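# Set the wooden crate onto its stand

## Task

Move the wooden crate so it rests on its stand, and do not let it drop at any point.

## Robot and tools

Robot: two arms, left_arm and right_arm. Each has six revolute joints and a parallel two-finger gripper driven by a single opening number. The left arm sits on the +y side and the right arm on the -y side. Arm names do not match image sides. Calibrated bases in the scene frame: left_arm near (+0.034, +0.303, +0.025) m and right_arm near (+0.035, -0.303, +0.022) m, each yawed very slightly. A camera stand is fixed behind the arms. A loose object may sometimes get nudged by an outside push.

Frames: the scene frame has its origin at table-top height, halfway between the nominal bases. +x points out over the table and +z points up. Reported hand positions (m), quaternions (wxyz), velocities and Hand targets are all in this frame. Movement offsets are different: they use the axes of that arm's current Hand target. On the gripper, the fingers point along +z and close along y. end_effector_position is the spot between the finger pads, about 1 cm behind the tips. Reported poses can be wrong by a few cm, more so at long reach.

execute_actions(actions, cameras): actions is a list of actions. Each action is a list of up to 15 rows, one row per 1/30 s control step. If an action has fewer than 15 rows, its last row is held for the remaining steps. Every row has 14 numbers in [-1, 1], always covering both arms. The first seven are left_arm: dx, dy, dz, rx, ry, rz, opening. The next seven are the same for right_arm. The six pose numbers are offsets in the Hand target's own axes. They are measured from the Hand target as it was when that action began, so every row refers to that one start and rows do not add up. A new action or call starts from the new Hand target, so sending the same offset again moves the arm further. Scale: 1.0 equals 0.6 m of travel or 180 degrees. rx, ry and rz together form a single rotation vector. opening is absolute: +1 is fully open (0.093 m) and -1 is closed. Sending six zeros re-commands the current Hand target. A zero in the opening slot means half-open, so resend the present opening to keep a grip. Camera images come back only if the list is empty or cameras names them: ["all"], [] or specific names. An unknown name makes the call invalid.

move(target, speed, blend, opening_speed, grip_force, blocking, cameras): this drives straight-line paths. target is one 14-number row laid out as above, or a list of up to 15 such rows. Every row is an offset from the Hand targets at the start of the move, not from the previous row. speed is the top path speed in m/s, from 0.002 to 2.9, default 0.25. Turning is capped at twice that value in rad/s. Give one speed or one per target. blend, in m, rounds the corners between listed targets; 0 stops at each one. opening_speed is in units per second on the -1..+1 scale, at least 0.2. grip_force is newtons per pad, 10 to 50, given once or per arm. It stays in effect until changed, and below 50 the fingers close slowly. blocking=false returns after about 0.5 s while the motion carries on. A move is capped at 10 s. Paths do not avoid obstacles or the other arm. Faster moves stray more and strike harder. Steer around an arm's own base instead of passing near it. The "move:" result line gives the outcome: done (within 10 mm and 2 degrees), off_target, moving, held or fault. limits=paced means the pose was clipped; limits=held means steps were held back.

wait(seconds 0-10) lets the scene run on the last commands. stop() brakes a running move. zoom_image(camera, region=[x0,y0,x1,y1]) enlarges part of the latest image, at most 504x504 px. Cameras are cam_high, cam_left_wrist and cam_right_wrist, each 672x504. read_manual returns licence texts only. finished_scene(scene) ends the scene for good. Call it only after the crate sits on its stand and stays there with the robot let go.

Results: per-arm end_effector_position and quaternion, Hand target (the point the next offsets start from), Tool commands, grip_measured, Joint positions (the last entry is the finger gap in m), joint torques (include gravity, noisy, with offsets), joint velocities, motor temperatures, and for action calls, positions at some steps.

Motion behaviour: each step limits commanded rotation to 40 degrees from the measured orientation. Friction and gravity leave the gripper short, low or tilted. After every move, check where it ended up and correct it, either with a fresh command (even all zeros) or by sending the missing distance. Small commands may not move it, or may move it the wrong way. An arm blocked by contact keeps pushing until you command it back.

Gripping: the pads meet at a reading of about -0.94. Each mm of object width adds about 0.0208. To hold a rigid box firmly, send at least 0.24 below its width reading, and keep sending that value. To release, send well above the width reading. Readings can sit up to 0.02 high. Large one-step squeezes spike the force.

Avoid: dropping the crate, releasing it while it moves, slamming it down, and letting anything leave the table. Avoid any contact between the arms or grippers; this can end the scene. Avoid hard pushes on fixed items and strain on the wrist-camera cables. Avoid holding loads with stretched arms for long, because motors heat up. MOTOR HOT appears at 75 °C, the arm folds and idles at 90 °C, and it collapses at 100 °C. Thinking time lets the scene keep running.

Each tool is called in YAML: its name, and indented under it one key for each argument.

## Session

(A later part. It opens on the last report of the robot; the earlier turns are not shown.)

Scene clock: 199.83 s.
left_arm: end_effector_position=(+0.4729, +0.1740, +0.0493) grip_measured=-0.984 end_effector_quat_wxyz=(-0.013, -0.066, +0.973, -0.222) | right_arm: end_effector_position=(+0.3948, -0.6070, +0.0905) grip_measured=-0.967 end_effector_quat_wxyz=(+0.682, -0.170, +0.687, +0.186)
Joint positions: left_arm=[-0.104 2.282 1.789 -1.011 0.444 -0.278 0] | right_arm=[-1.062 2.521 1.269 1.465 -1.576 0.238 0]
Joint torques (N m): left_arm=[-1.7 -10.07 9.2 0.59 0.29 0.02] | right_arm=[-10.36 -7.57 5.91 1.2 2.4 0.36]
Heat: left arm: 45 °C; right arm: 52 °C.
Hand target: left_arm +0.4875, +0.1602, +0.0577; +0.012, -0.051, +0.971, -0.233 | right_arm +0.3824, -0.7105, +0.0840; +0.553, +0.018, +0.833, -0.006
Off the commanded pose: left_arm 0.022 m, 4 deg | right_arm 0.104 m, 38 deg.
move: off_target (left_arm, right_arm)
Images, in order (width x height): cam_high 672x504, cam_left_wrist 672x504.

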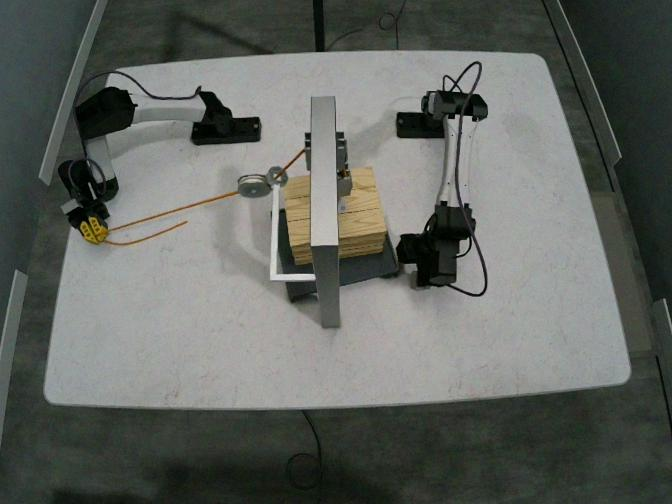

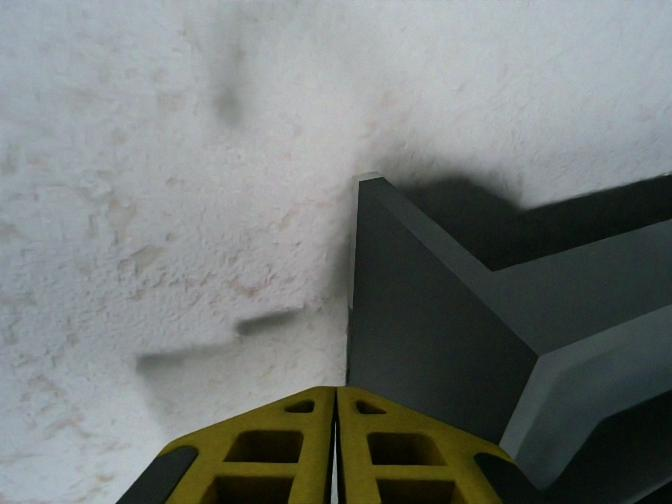

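move:
  target: [0.002, -0.021, 0.0107, 0, 0, 0, -1, 0, 0, 0, 0, 0, 0, -1]
  cameras: ["cam_high", "cam_left_wrist"]
  speed: 0.07

zoom_image:
  camera: "cam_high"
  region: [270, 160, 420, 310]

Scene clock: 208.43 s.
left_arm: end_effector_position=(+0.4746, +0.1673, +0.0497) grip_measured=-0.984 end_effector_quat_wxyz=(-0.012, -0.075, +0.974, -0.215) | right_arm: end_effector_position=(+0.3948, -0.6070, +0.0905) grip_measured=-0.967 end_effector_quat_wxyz=(+0.682, -0.170, +0.687, +0.186)
Joint positions: left_arm=[-0.124 2.287 1.802 -1.009 0.427 -0.318 0] | right_arm=[-1.062 2.521 1.269 1.465 -1.576 0.238 0]
Joint torques (N m): left_arm=[-2.59 -10.04 8.75 0.7 0.4 0.1] | right_arm=[-10.36 -7.46 5.85 1.19 2.42 0.34]
Heat: left arm: 45 °C; right arm: 52 °C.
Hand target: left_arm +0.4877, +0.1460, +0.0577; +0.012, -0.051, +0.971, -0.233 | right_arm +0.3824, -0.7105, +0.0840; +0.553, +0.018, +0.833, -0.006
Off the commanded pose: left_arm 0.026 m, 4 deg | right_arm 0.104 m, 38 deg.
move: off_target (left_arm, right_arm)
Images, in order (width x height): cam_high 672x504, cam_left_wrist 672x504.

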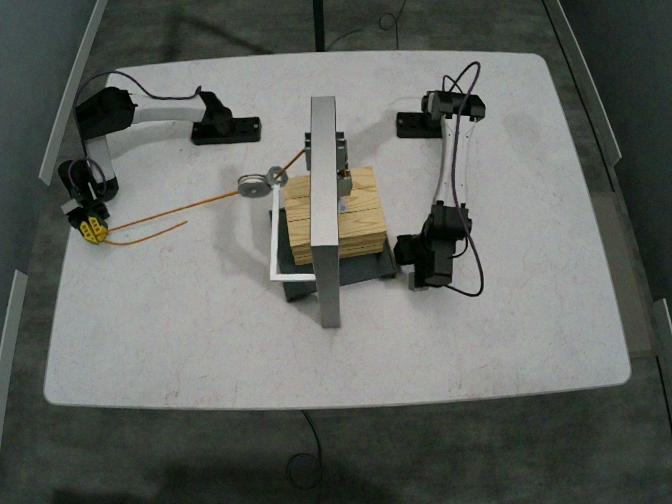

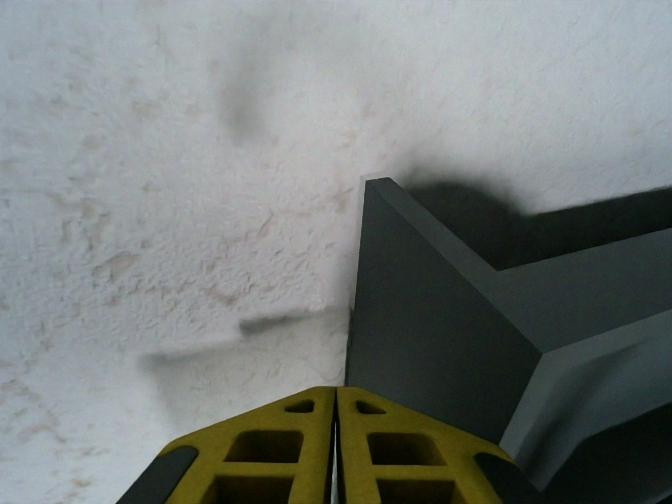

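Scaled by 3.360 from the camera's 672x504 image, which has a finer 960x720 frame.

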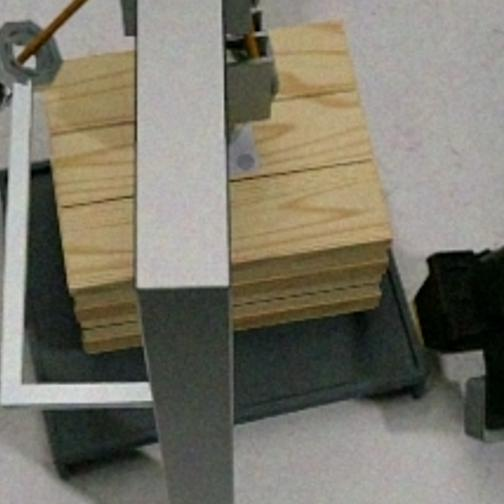

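move:
  target:
    - [0.007, 0.0945, -0.108, 0, 0, 0, -1, 0, 0, 0, 0, 0, 0, -1]
    - [0.1393, 0.0907, -0.3303, -0.0606, -0.0424, -0.4665, 1, -0.004, 0.15, -0.0077, 0, 0, 0, -1]
  cameras: ["cam_high", "cam_left_wrist"]
  speed: [0.15, 0.2]
  blend: [0.02, 0]

zoom_image:
  camera: "cam_high"
  region: [270, 160, 420, 310]

zoom_image:
  camera: "cam_left_wrist"
  region: [140, 250, 560, 504]

Scene clock: 230.80 s.
left_arm: end_effector_position=(+0.3937, +0.2719, +0.1857) grip_measured=+1.000 end_effector_quat_wxyz=(+0.108, +0.697, -0.704, +0.086) | right_arm: end_effector_position=(+0.3880, -0.5716, +0.0915) grip_measured=-0.967 end_effector_quat_wxyz=(+0.581, -0.029, +0.808, +0.088)
Joint positions: left_arm=[0.063 1.957 1.871 -1.531 0.274 -1.514 0.093] | right_arm=[-0.985 1.995 0.933 0.359 -1.073 -0.523 0]
Joint torques (N m): left_arm=[0.03 -12.51 8.38 -0.16 -0.05 0] | right_arm=[-2.73 -9.66 6.97 1.82 1.24 -0.18]
Motor temperatures (°C): left_arm=[30 47 39 30 29 26 29] | right_arm=[50 38 43 39 45 26 32]
Heat: left arm: 47 °C; right arm: 50 °C.
Hand target: left_arm +0.3903, +0.2749, +0.2097; +0.092, +0.701, -0.701, +0.092 | right_arm +0.3824, -0.6205, +0.0888; +0.553, +0.018, +0.833, -0.006
Off the commanded pose: left_arm 0.024 m, 2 deg | right_arm 0.049 m, 13 deg.
joint sent to its limit (left arm) — joint 4 (wrist pitch), lower limit. The joint targets are off in position, not in orientation.
move: off_target (left_arm, right_arm); target 2's new opening was sent with left_arm's hand 0.024 m and 2 deg from that target
Images, in order (width x height): cam_high 672x504, cam_left_wrist 672x504.

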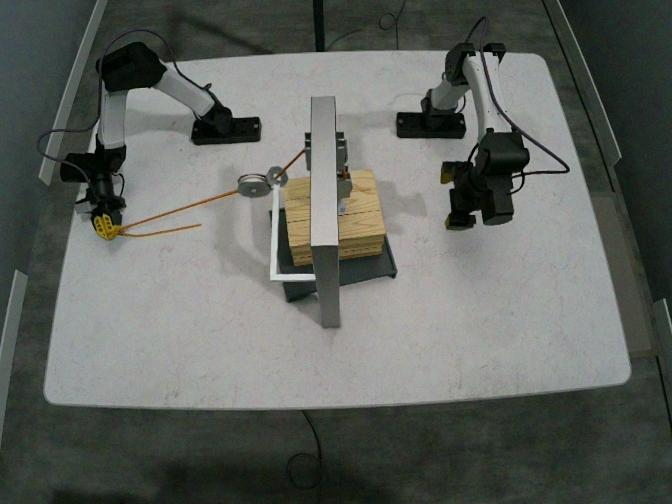

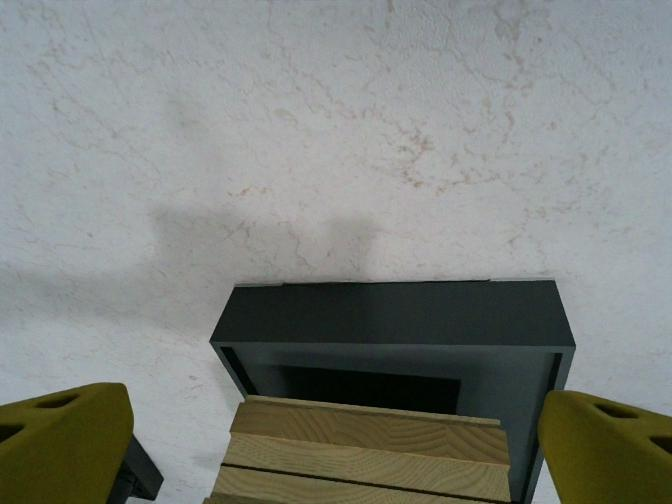

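Scaled by 3.360 from the camera's 672x504 image, which has a finer 960x720 frame.

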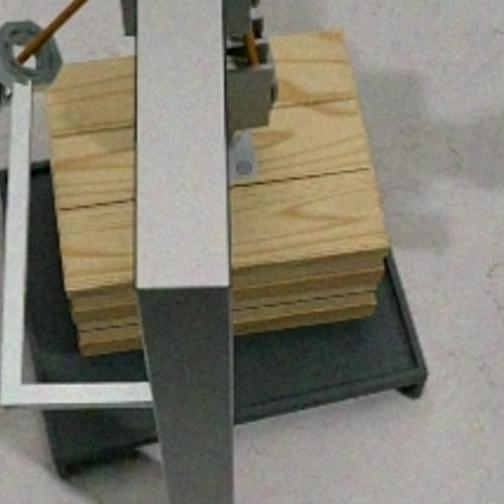

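Scaled by 1.200 from the camera's 672x504 image, which has a finer 960x720 frame.

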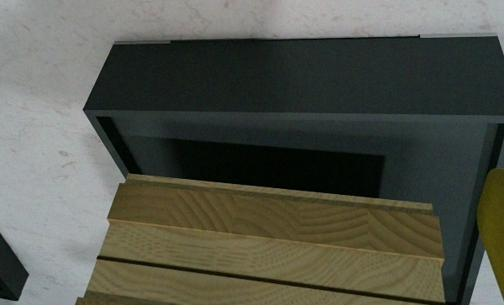

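move:
  target: [0, 0, 0, 0, 0, 0, 1, -0.004, 0.15, -0.0077, 0, 0, 0, -1]
  cameras: ["cam_high", "cam_left_wrist"]
  speed: 0.05

zoom_image:
  camera: "cam_left_wrist"
  region: [140, 250, 600, 504]

Scene clock: 246.63 s.
left_arm: end_effector_position=(+0.3937, +0.2719, +0.1857) grip_measured=+1.000 end_effector_quat_wxyz=(+0.108, +0.697, -0.704, +0.086) | right_arm: end_effector_position=(+0.3843, -0.4836, +0.1012) grip_measured=-0.967 end_effector_quat_wxyz=(+0.569, -0.047, +0.816, +0.092)
Joint positions: left_arm=[0.063 1.957 1.871 -1.531 0.274 -1.514 0.093] | right_arm=[-0.83 1.755 0.639 0.493 -0.959 -0.43 0]
Joint torques (N m): left_arm=[0.05 -12.51 8.39 -0.16 -0.06 0] | right_arm=[-2.44 -6.78 4.62 2.48 1.41 0.1]
Heat: left arm: 48 °C; right arm: 46 °C.
Hand target: left_arm +0.3903, +0.2749, +0.2097; +0.092, +0.701, -0.701, +0.092 | right_arm +0.3823, -0.5305, +0.0936; +0.553, +0.018, +0.833, -0.006
Off the commanded pose: left_arm 0.024 m, 2 deg | right_arm 0.048 m, 14 deg.
joint sent to its limit (left arm) — joint 4 (wrist pitch), lower limit. The joint targets are off in position, not in orientation.
move: off_target (left_arm, right_arm)
Images, in order (width x height): cam_high 672x504, cam_left_wrist 672x504.

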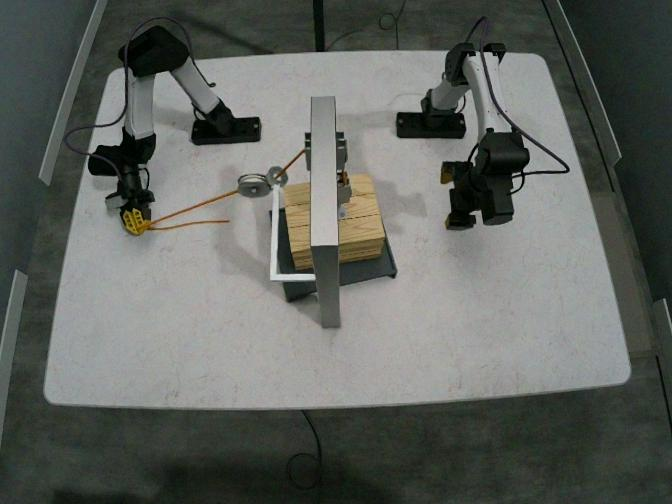

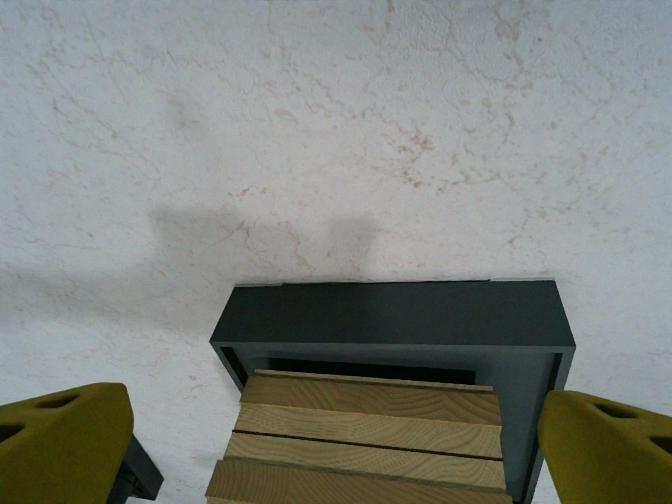

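Scaled by 1.096 from the camera's 672x504 image, which has a finer 960x720 frame.

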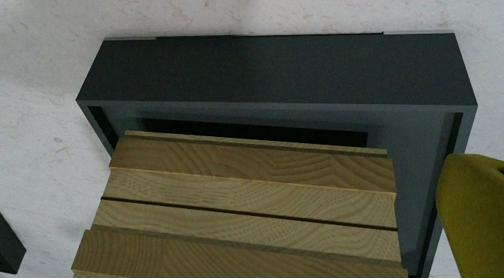

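move:
  target: [0, 0, 0, 0, 0, 0, 1, -0.004, 0.18, -0.0077, 0, 0, 0, -1]
  cameras: ["cam_high", "cam_left_wrist"]
  speed: 0.04

zoom_image:
  camera: "cam_left_wrist"
  region: [140, 250, 600, 504]

zoom_image:
  camera: "cam_high"
  region: [180, 120, 420, 310]

Scene clock: 253.83 s.
left_arm: end_effector_position=(+0.3937, +0.2719, +0.1857) grip_measured=+1.000 end_effector_quat_wxyz=(+0.108, +0.697, -0.704, +0.086) | right_arm: end_effector_position=(+0.3851, -0.4010, +0.0994) grip_measured=-0.967 end_effector_quat_wxyz=(+0.556, -0.024, +0.830, +0.037)
Joint positions: left_arm=[0.063 1.957 1.871 -1.531 0.274 -1.514 0.093] | right_arm=[-0.521 1.53 0.357 0.708 -0.569 -0.227 0]
Joint torques (N m): left_arm=[0.03 -12.52 8.39 -0.16 -0.05 0] | right_arm=[-0.54 -4.96 3.97 2.46 0.72 0.09]
Motor temperatures (°C): left_arm=[30 49 41 30 28 26 29] | right_arm=[44 37 43 42 41 25 32]
Heat: left arm: 49 °C; right arm: 44 °C.
Hand target: left_arm +0.3903, +0.2749, +0.2097; +0.092, +0.701, -0.701, +0.092 | right_arm +0.3829, -0.4225, +0.0985; +0.553, +0.018, +0.833, -0.006
Off the commanded pose: left_arm 0.024 m, 2 deg | right_arm 0.022 m, 7 deg.
joint sent to its limit (left arm) — joint 4 (wrist pitch), lower limit. The joint targets are off in position, not in orientation.
move: off_target (left_arm, right_arm)
Images, in order (width x height): cam_high 672x504, cam_left_wrist 672x504.

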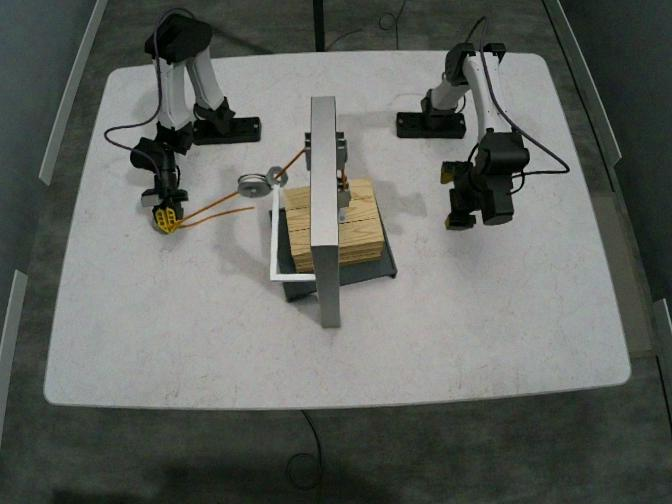

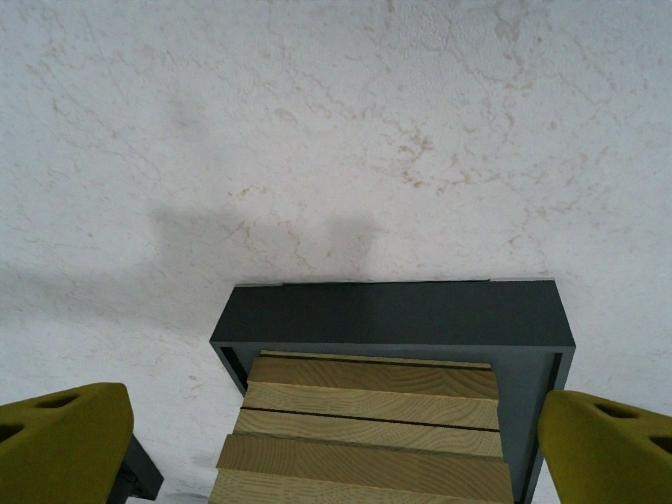

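Scaled by 1.096 from the camera's 672x504 image, which has a finer 960x720 frame.

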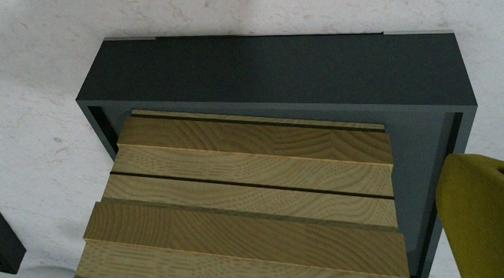

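Scaled by 2.100 from the camera's 672x504 image, which has a finer 960x720 frame.

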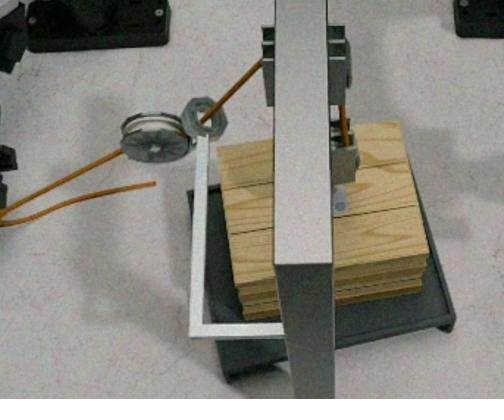

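move:
  target: [0, 0, 0, 0, 0, 0, 1, 0.01, 0.15, 0, 0, 0, 0, -1]
  cameras: ["cam_high", "cam_left_wrist"]
  speed: 0.05

zoom_image:
  camera: "cam_left_wrist"
  region: [140, 250, 600, 504]

zoom_image:
  camera: "cam_high"
  region: [180, 120, 420, 310]

Scene clock: 259.20 s.
left_arm: end_effector_position=(+0.3937, +0.2719, +0.1857) grip_measured=+1.000 end_effector_quat_wxyz=(+0.108, +0.697, -0.704, +0.086) | right_arm: end_effector_position=(+0.3768, -0.3310, +0.0736) grip_measured=-0.967 end_effector_quat_wxyz=(+0.516, +0.008, +0.856, -0.005)
Joint positions: left_arm=[0.063 1.957 1.871 -1.531 0.274 -1.514 0.093] | right_arm=[-0.125 1.458 0.231 0.738 -0.097 -0.052 0]
Joint torques (N m): left_arm=[0.03 -12.51 8.39 -0.16 -0.06 0] | right_arm=[0.65 -4.94 4.12 3.23 0 0.09]
Heat: left arm: 49 °C; right arm: 43 °C.
Hand target: left_arm +0.3903, +0.2749, +0.2097; +0.092, +0.701, -0.701, +0.092 | right_arm +0.3839, -0.3324, +0.0938; +0.553, +0.018, +0.833, -0.006
Off the commanded pose: left_arm 0.024 m, 2 deg | right_arm 0.021 m, 5 deg.
joint sent to its limit (left arm) — joint 4 (wrist pitch), lower limit. The joint targets are off in position, not in orientation.
move: off_target (left_arm, right_arm)
Images, in order (width x height): cam_high 672x504, cam_left_wrist 672x504.

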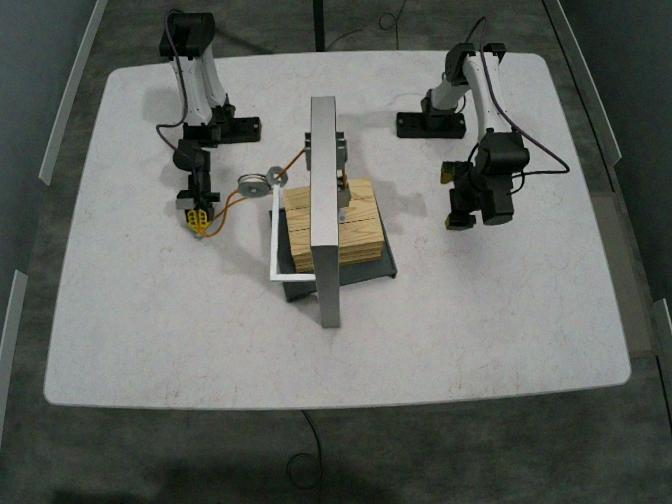

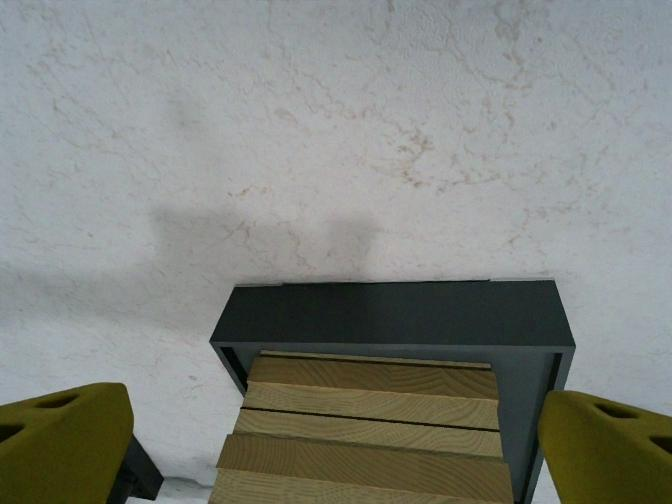

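Scaled by 1.096 from the camera's 672x504 image, which has a finer 960x720 frame.

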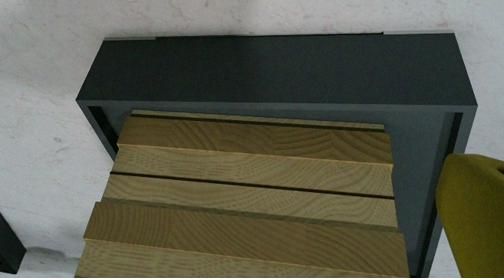

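Scaled by 2.100 from the camera's 672x504 image, which has a finer 960x720 frame.

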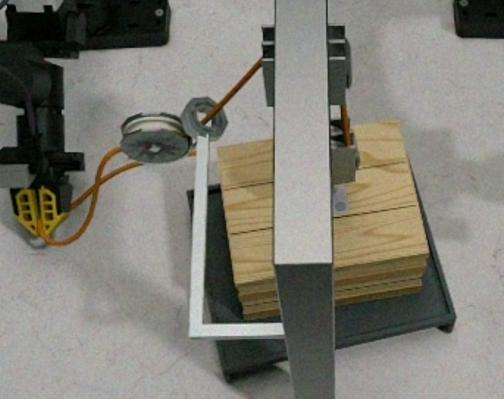

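zoom_image:
  camera: "cam_high"
  region: [270, 170, 410, 310]

Scaled by 3.600 from the camera's 672x504 image, which has a finer 960x720 frame.

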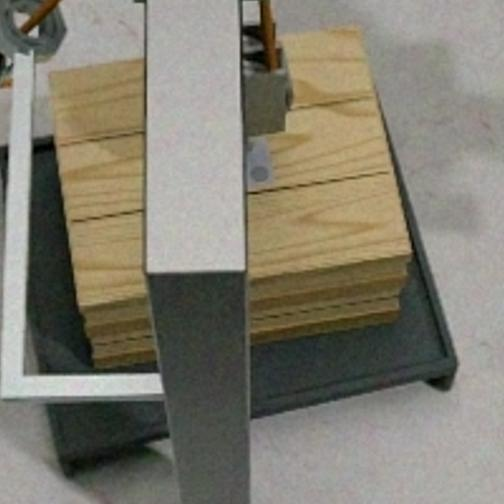

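move:
  target:
    - [0, 0, 0, 0, 0, 0, 1, 0, 0, 0, 0, 0, 0, 0.3]
    - [0, 0, 0, 0, 0, 0, 1, 0, -0.1, -0.15, 0, 0, 0, 0.3]
  cameras: ["cam_high", "cam_left_wrist"]
  speed: 0.15

zoom_image:
  camera: "cam_high"
  region: [180, 120, 420, 310]

Scene clock: 278.73 s.
left_arm: end_effector_position=(+0.3937, +0.2719, +0.1857) grip_measured=+1.000 end_effector_quat_wxyz=(+0.108, +0.697, -0.704, +0.086) | right_arm: end_effector_position=(+0.2942, -0.3876, +0.1132) grip_measured=+0.298 end_effector_quat_wxyz=(+0.541, +0.033, +0.840, -0.003)
Joint positions: left_arm=[0.063 1.957 1.871 -1.531 0.274 -1.514 0.093] | right_arm=[-0.628 0.818 0.13 0.188 -0.53 -0.236 0.059]
Joint torques (N m): left_arm=[0.03 -12.51 8.39 -0.16 -0.06 0] | right_arm=[-0.36 -0.55 9.06 2.11 -0.48 -0.28]
Motor temperatures (°C): left_arm=[29 51 42 30 28 26 29] | right_arm=[41 35 41 47 37 25 32]
Heat: left arm: 51 °C; right arm: 47 °C.
Hand target: left_arm +0.3903, +0.2749, +0.2097; +0.092, +0.701, -0.701, +0.092 | right_arm +0.2988, -0.3896, +0.1283; +0.553, +0.018, +0.833, -0.006
Off the commanded pose: left_arm 0.024 m, 2 deg | right_arm 0.016 m, 2 deg.
joint sent to its limit (left arm) — joint 4 (wrist pitch), lower limit. The joint targets are off in position, not in orientation.
move: off_target (left_arm, right_arm)
Images, in order (width x height): cam_high 672x504, cam_left_wrist 672x504.

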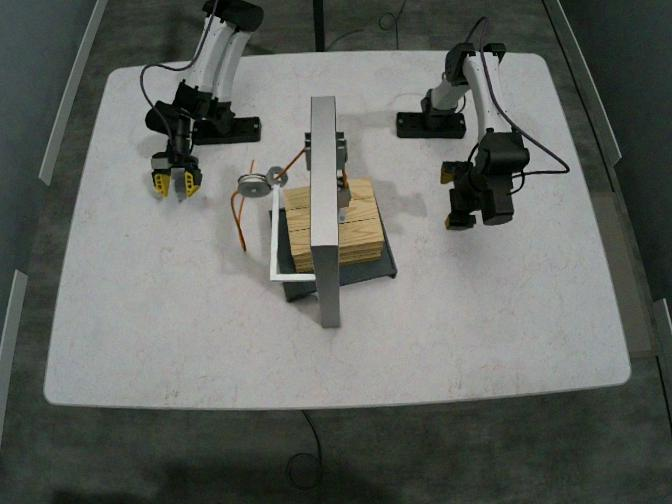

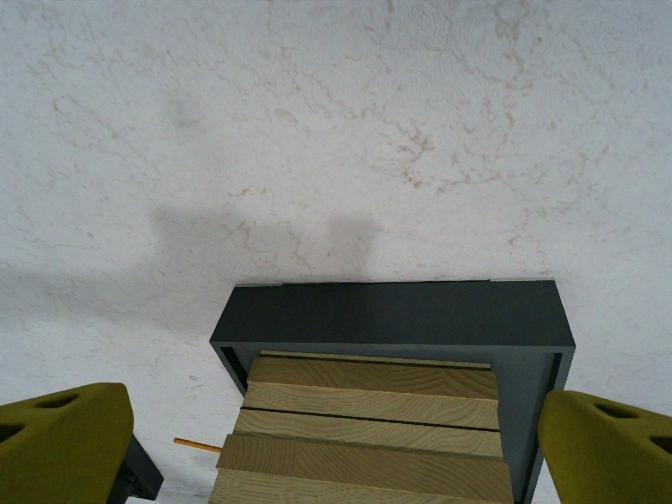

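Scaled by 2.100 from the camera's 672x504 image, which has a finer 960x720 frame.

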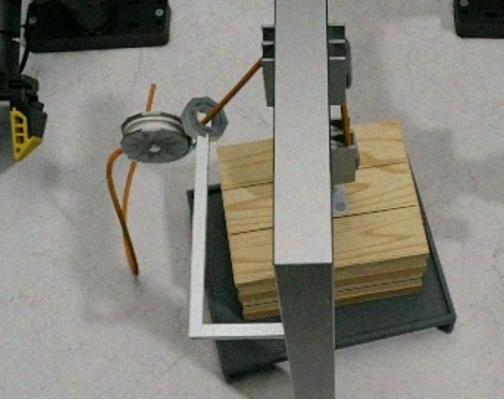

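wait:
  seconds: 1
  cameras: ["cam_high", "cam_left_wrist"]

zoom_image:
  camera: "cam_left_wrist"
  region: [140, 250, 600, 504]

zoom_image:
  camera: "cam_high"
  region: [270, 170, 410, 310]

Scene clock: 284.23 s.
left_arm: end_effector_position=(+0.3937, +0.2719, +0.1857) grip_measured=+1.000 end_effector_quat_wxyz=(+0.108, +0.697, -0.704, +0.086) | right_arm: end_effector_position=(+0.2942, -0.3876, +0.1132) grip_measured=+0.298 end_effector_quat_wxyz=(+0.541, +0.033, +0.840, -0.003)
Joint positions: left_arm=[0.063 1.957 1.871 -1.531 0.274 -1.514 0.093] | right_arm=[-0.628 0.818 0.13 0.188 -0.53 -0.236 0.059]
Joint torques (N m): left_arm=[0.05 -12.51 8.39 -0.16 -0.05 -0.01] | right_arm=[-0.35 -0.59 9.06 2.13 -0.49 -0.25]
Heat: left arm: 51 °C; right arm: 46 °C.
Hand target: left_arm +0.3903, +0.2749, +0.2097; +0.092, +0.701, -0.701, +0.092 | right_arm +0.2988, -0.3896, +0.1283; +0.553, +0.018, +0.833, -0.006
Tool commands: left_gripper/opening=+1.0 right_gripper/opening=+0.3
Off the commanded pose: left_arm 0.024 m, 2 deg | right_arm 0.016 m, 2 deg.
wait: 1.00 s; at rest from the start
Images, in order (width x height): cam_high 672x504, cam_left_wrist 672x504.

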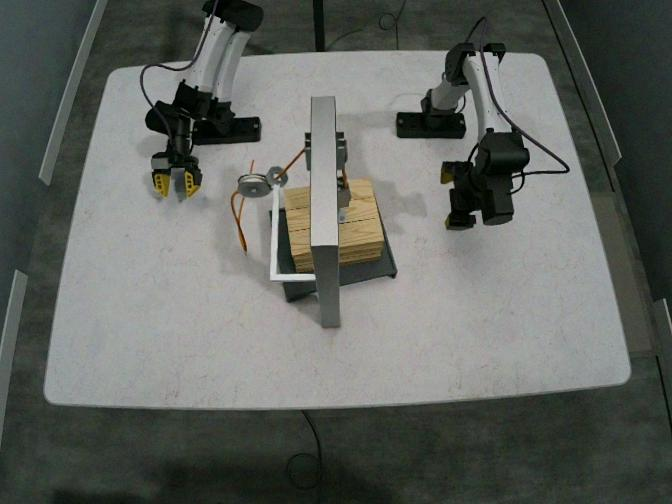

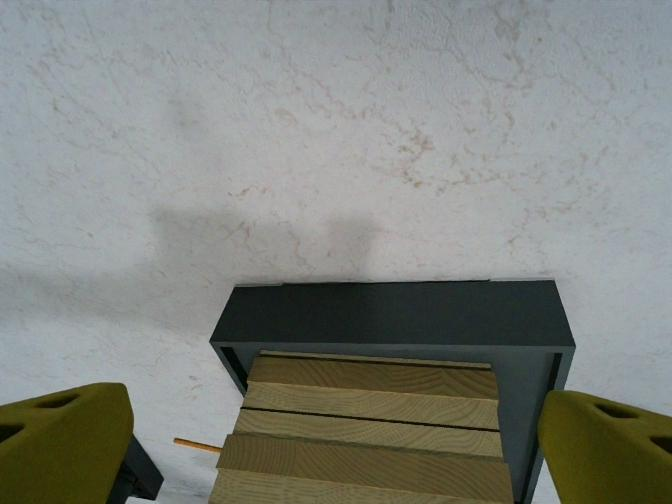

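Scaled by 1.096 from the camera's 672x504 image, which has a finer 960x720 frame.

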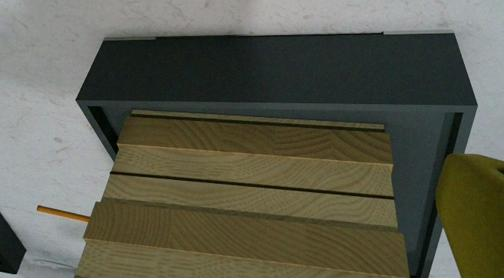

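Scaled by 3.600 from the camera's 672x504 image, which has a finer 960x720 frame.

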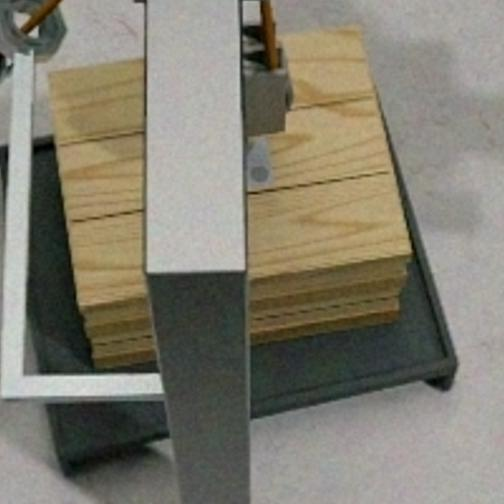

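finished_scene:
  scene: 2

The scene is finished: the task was done.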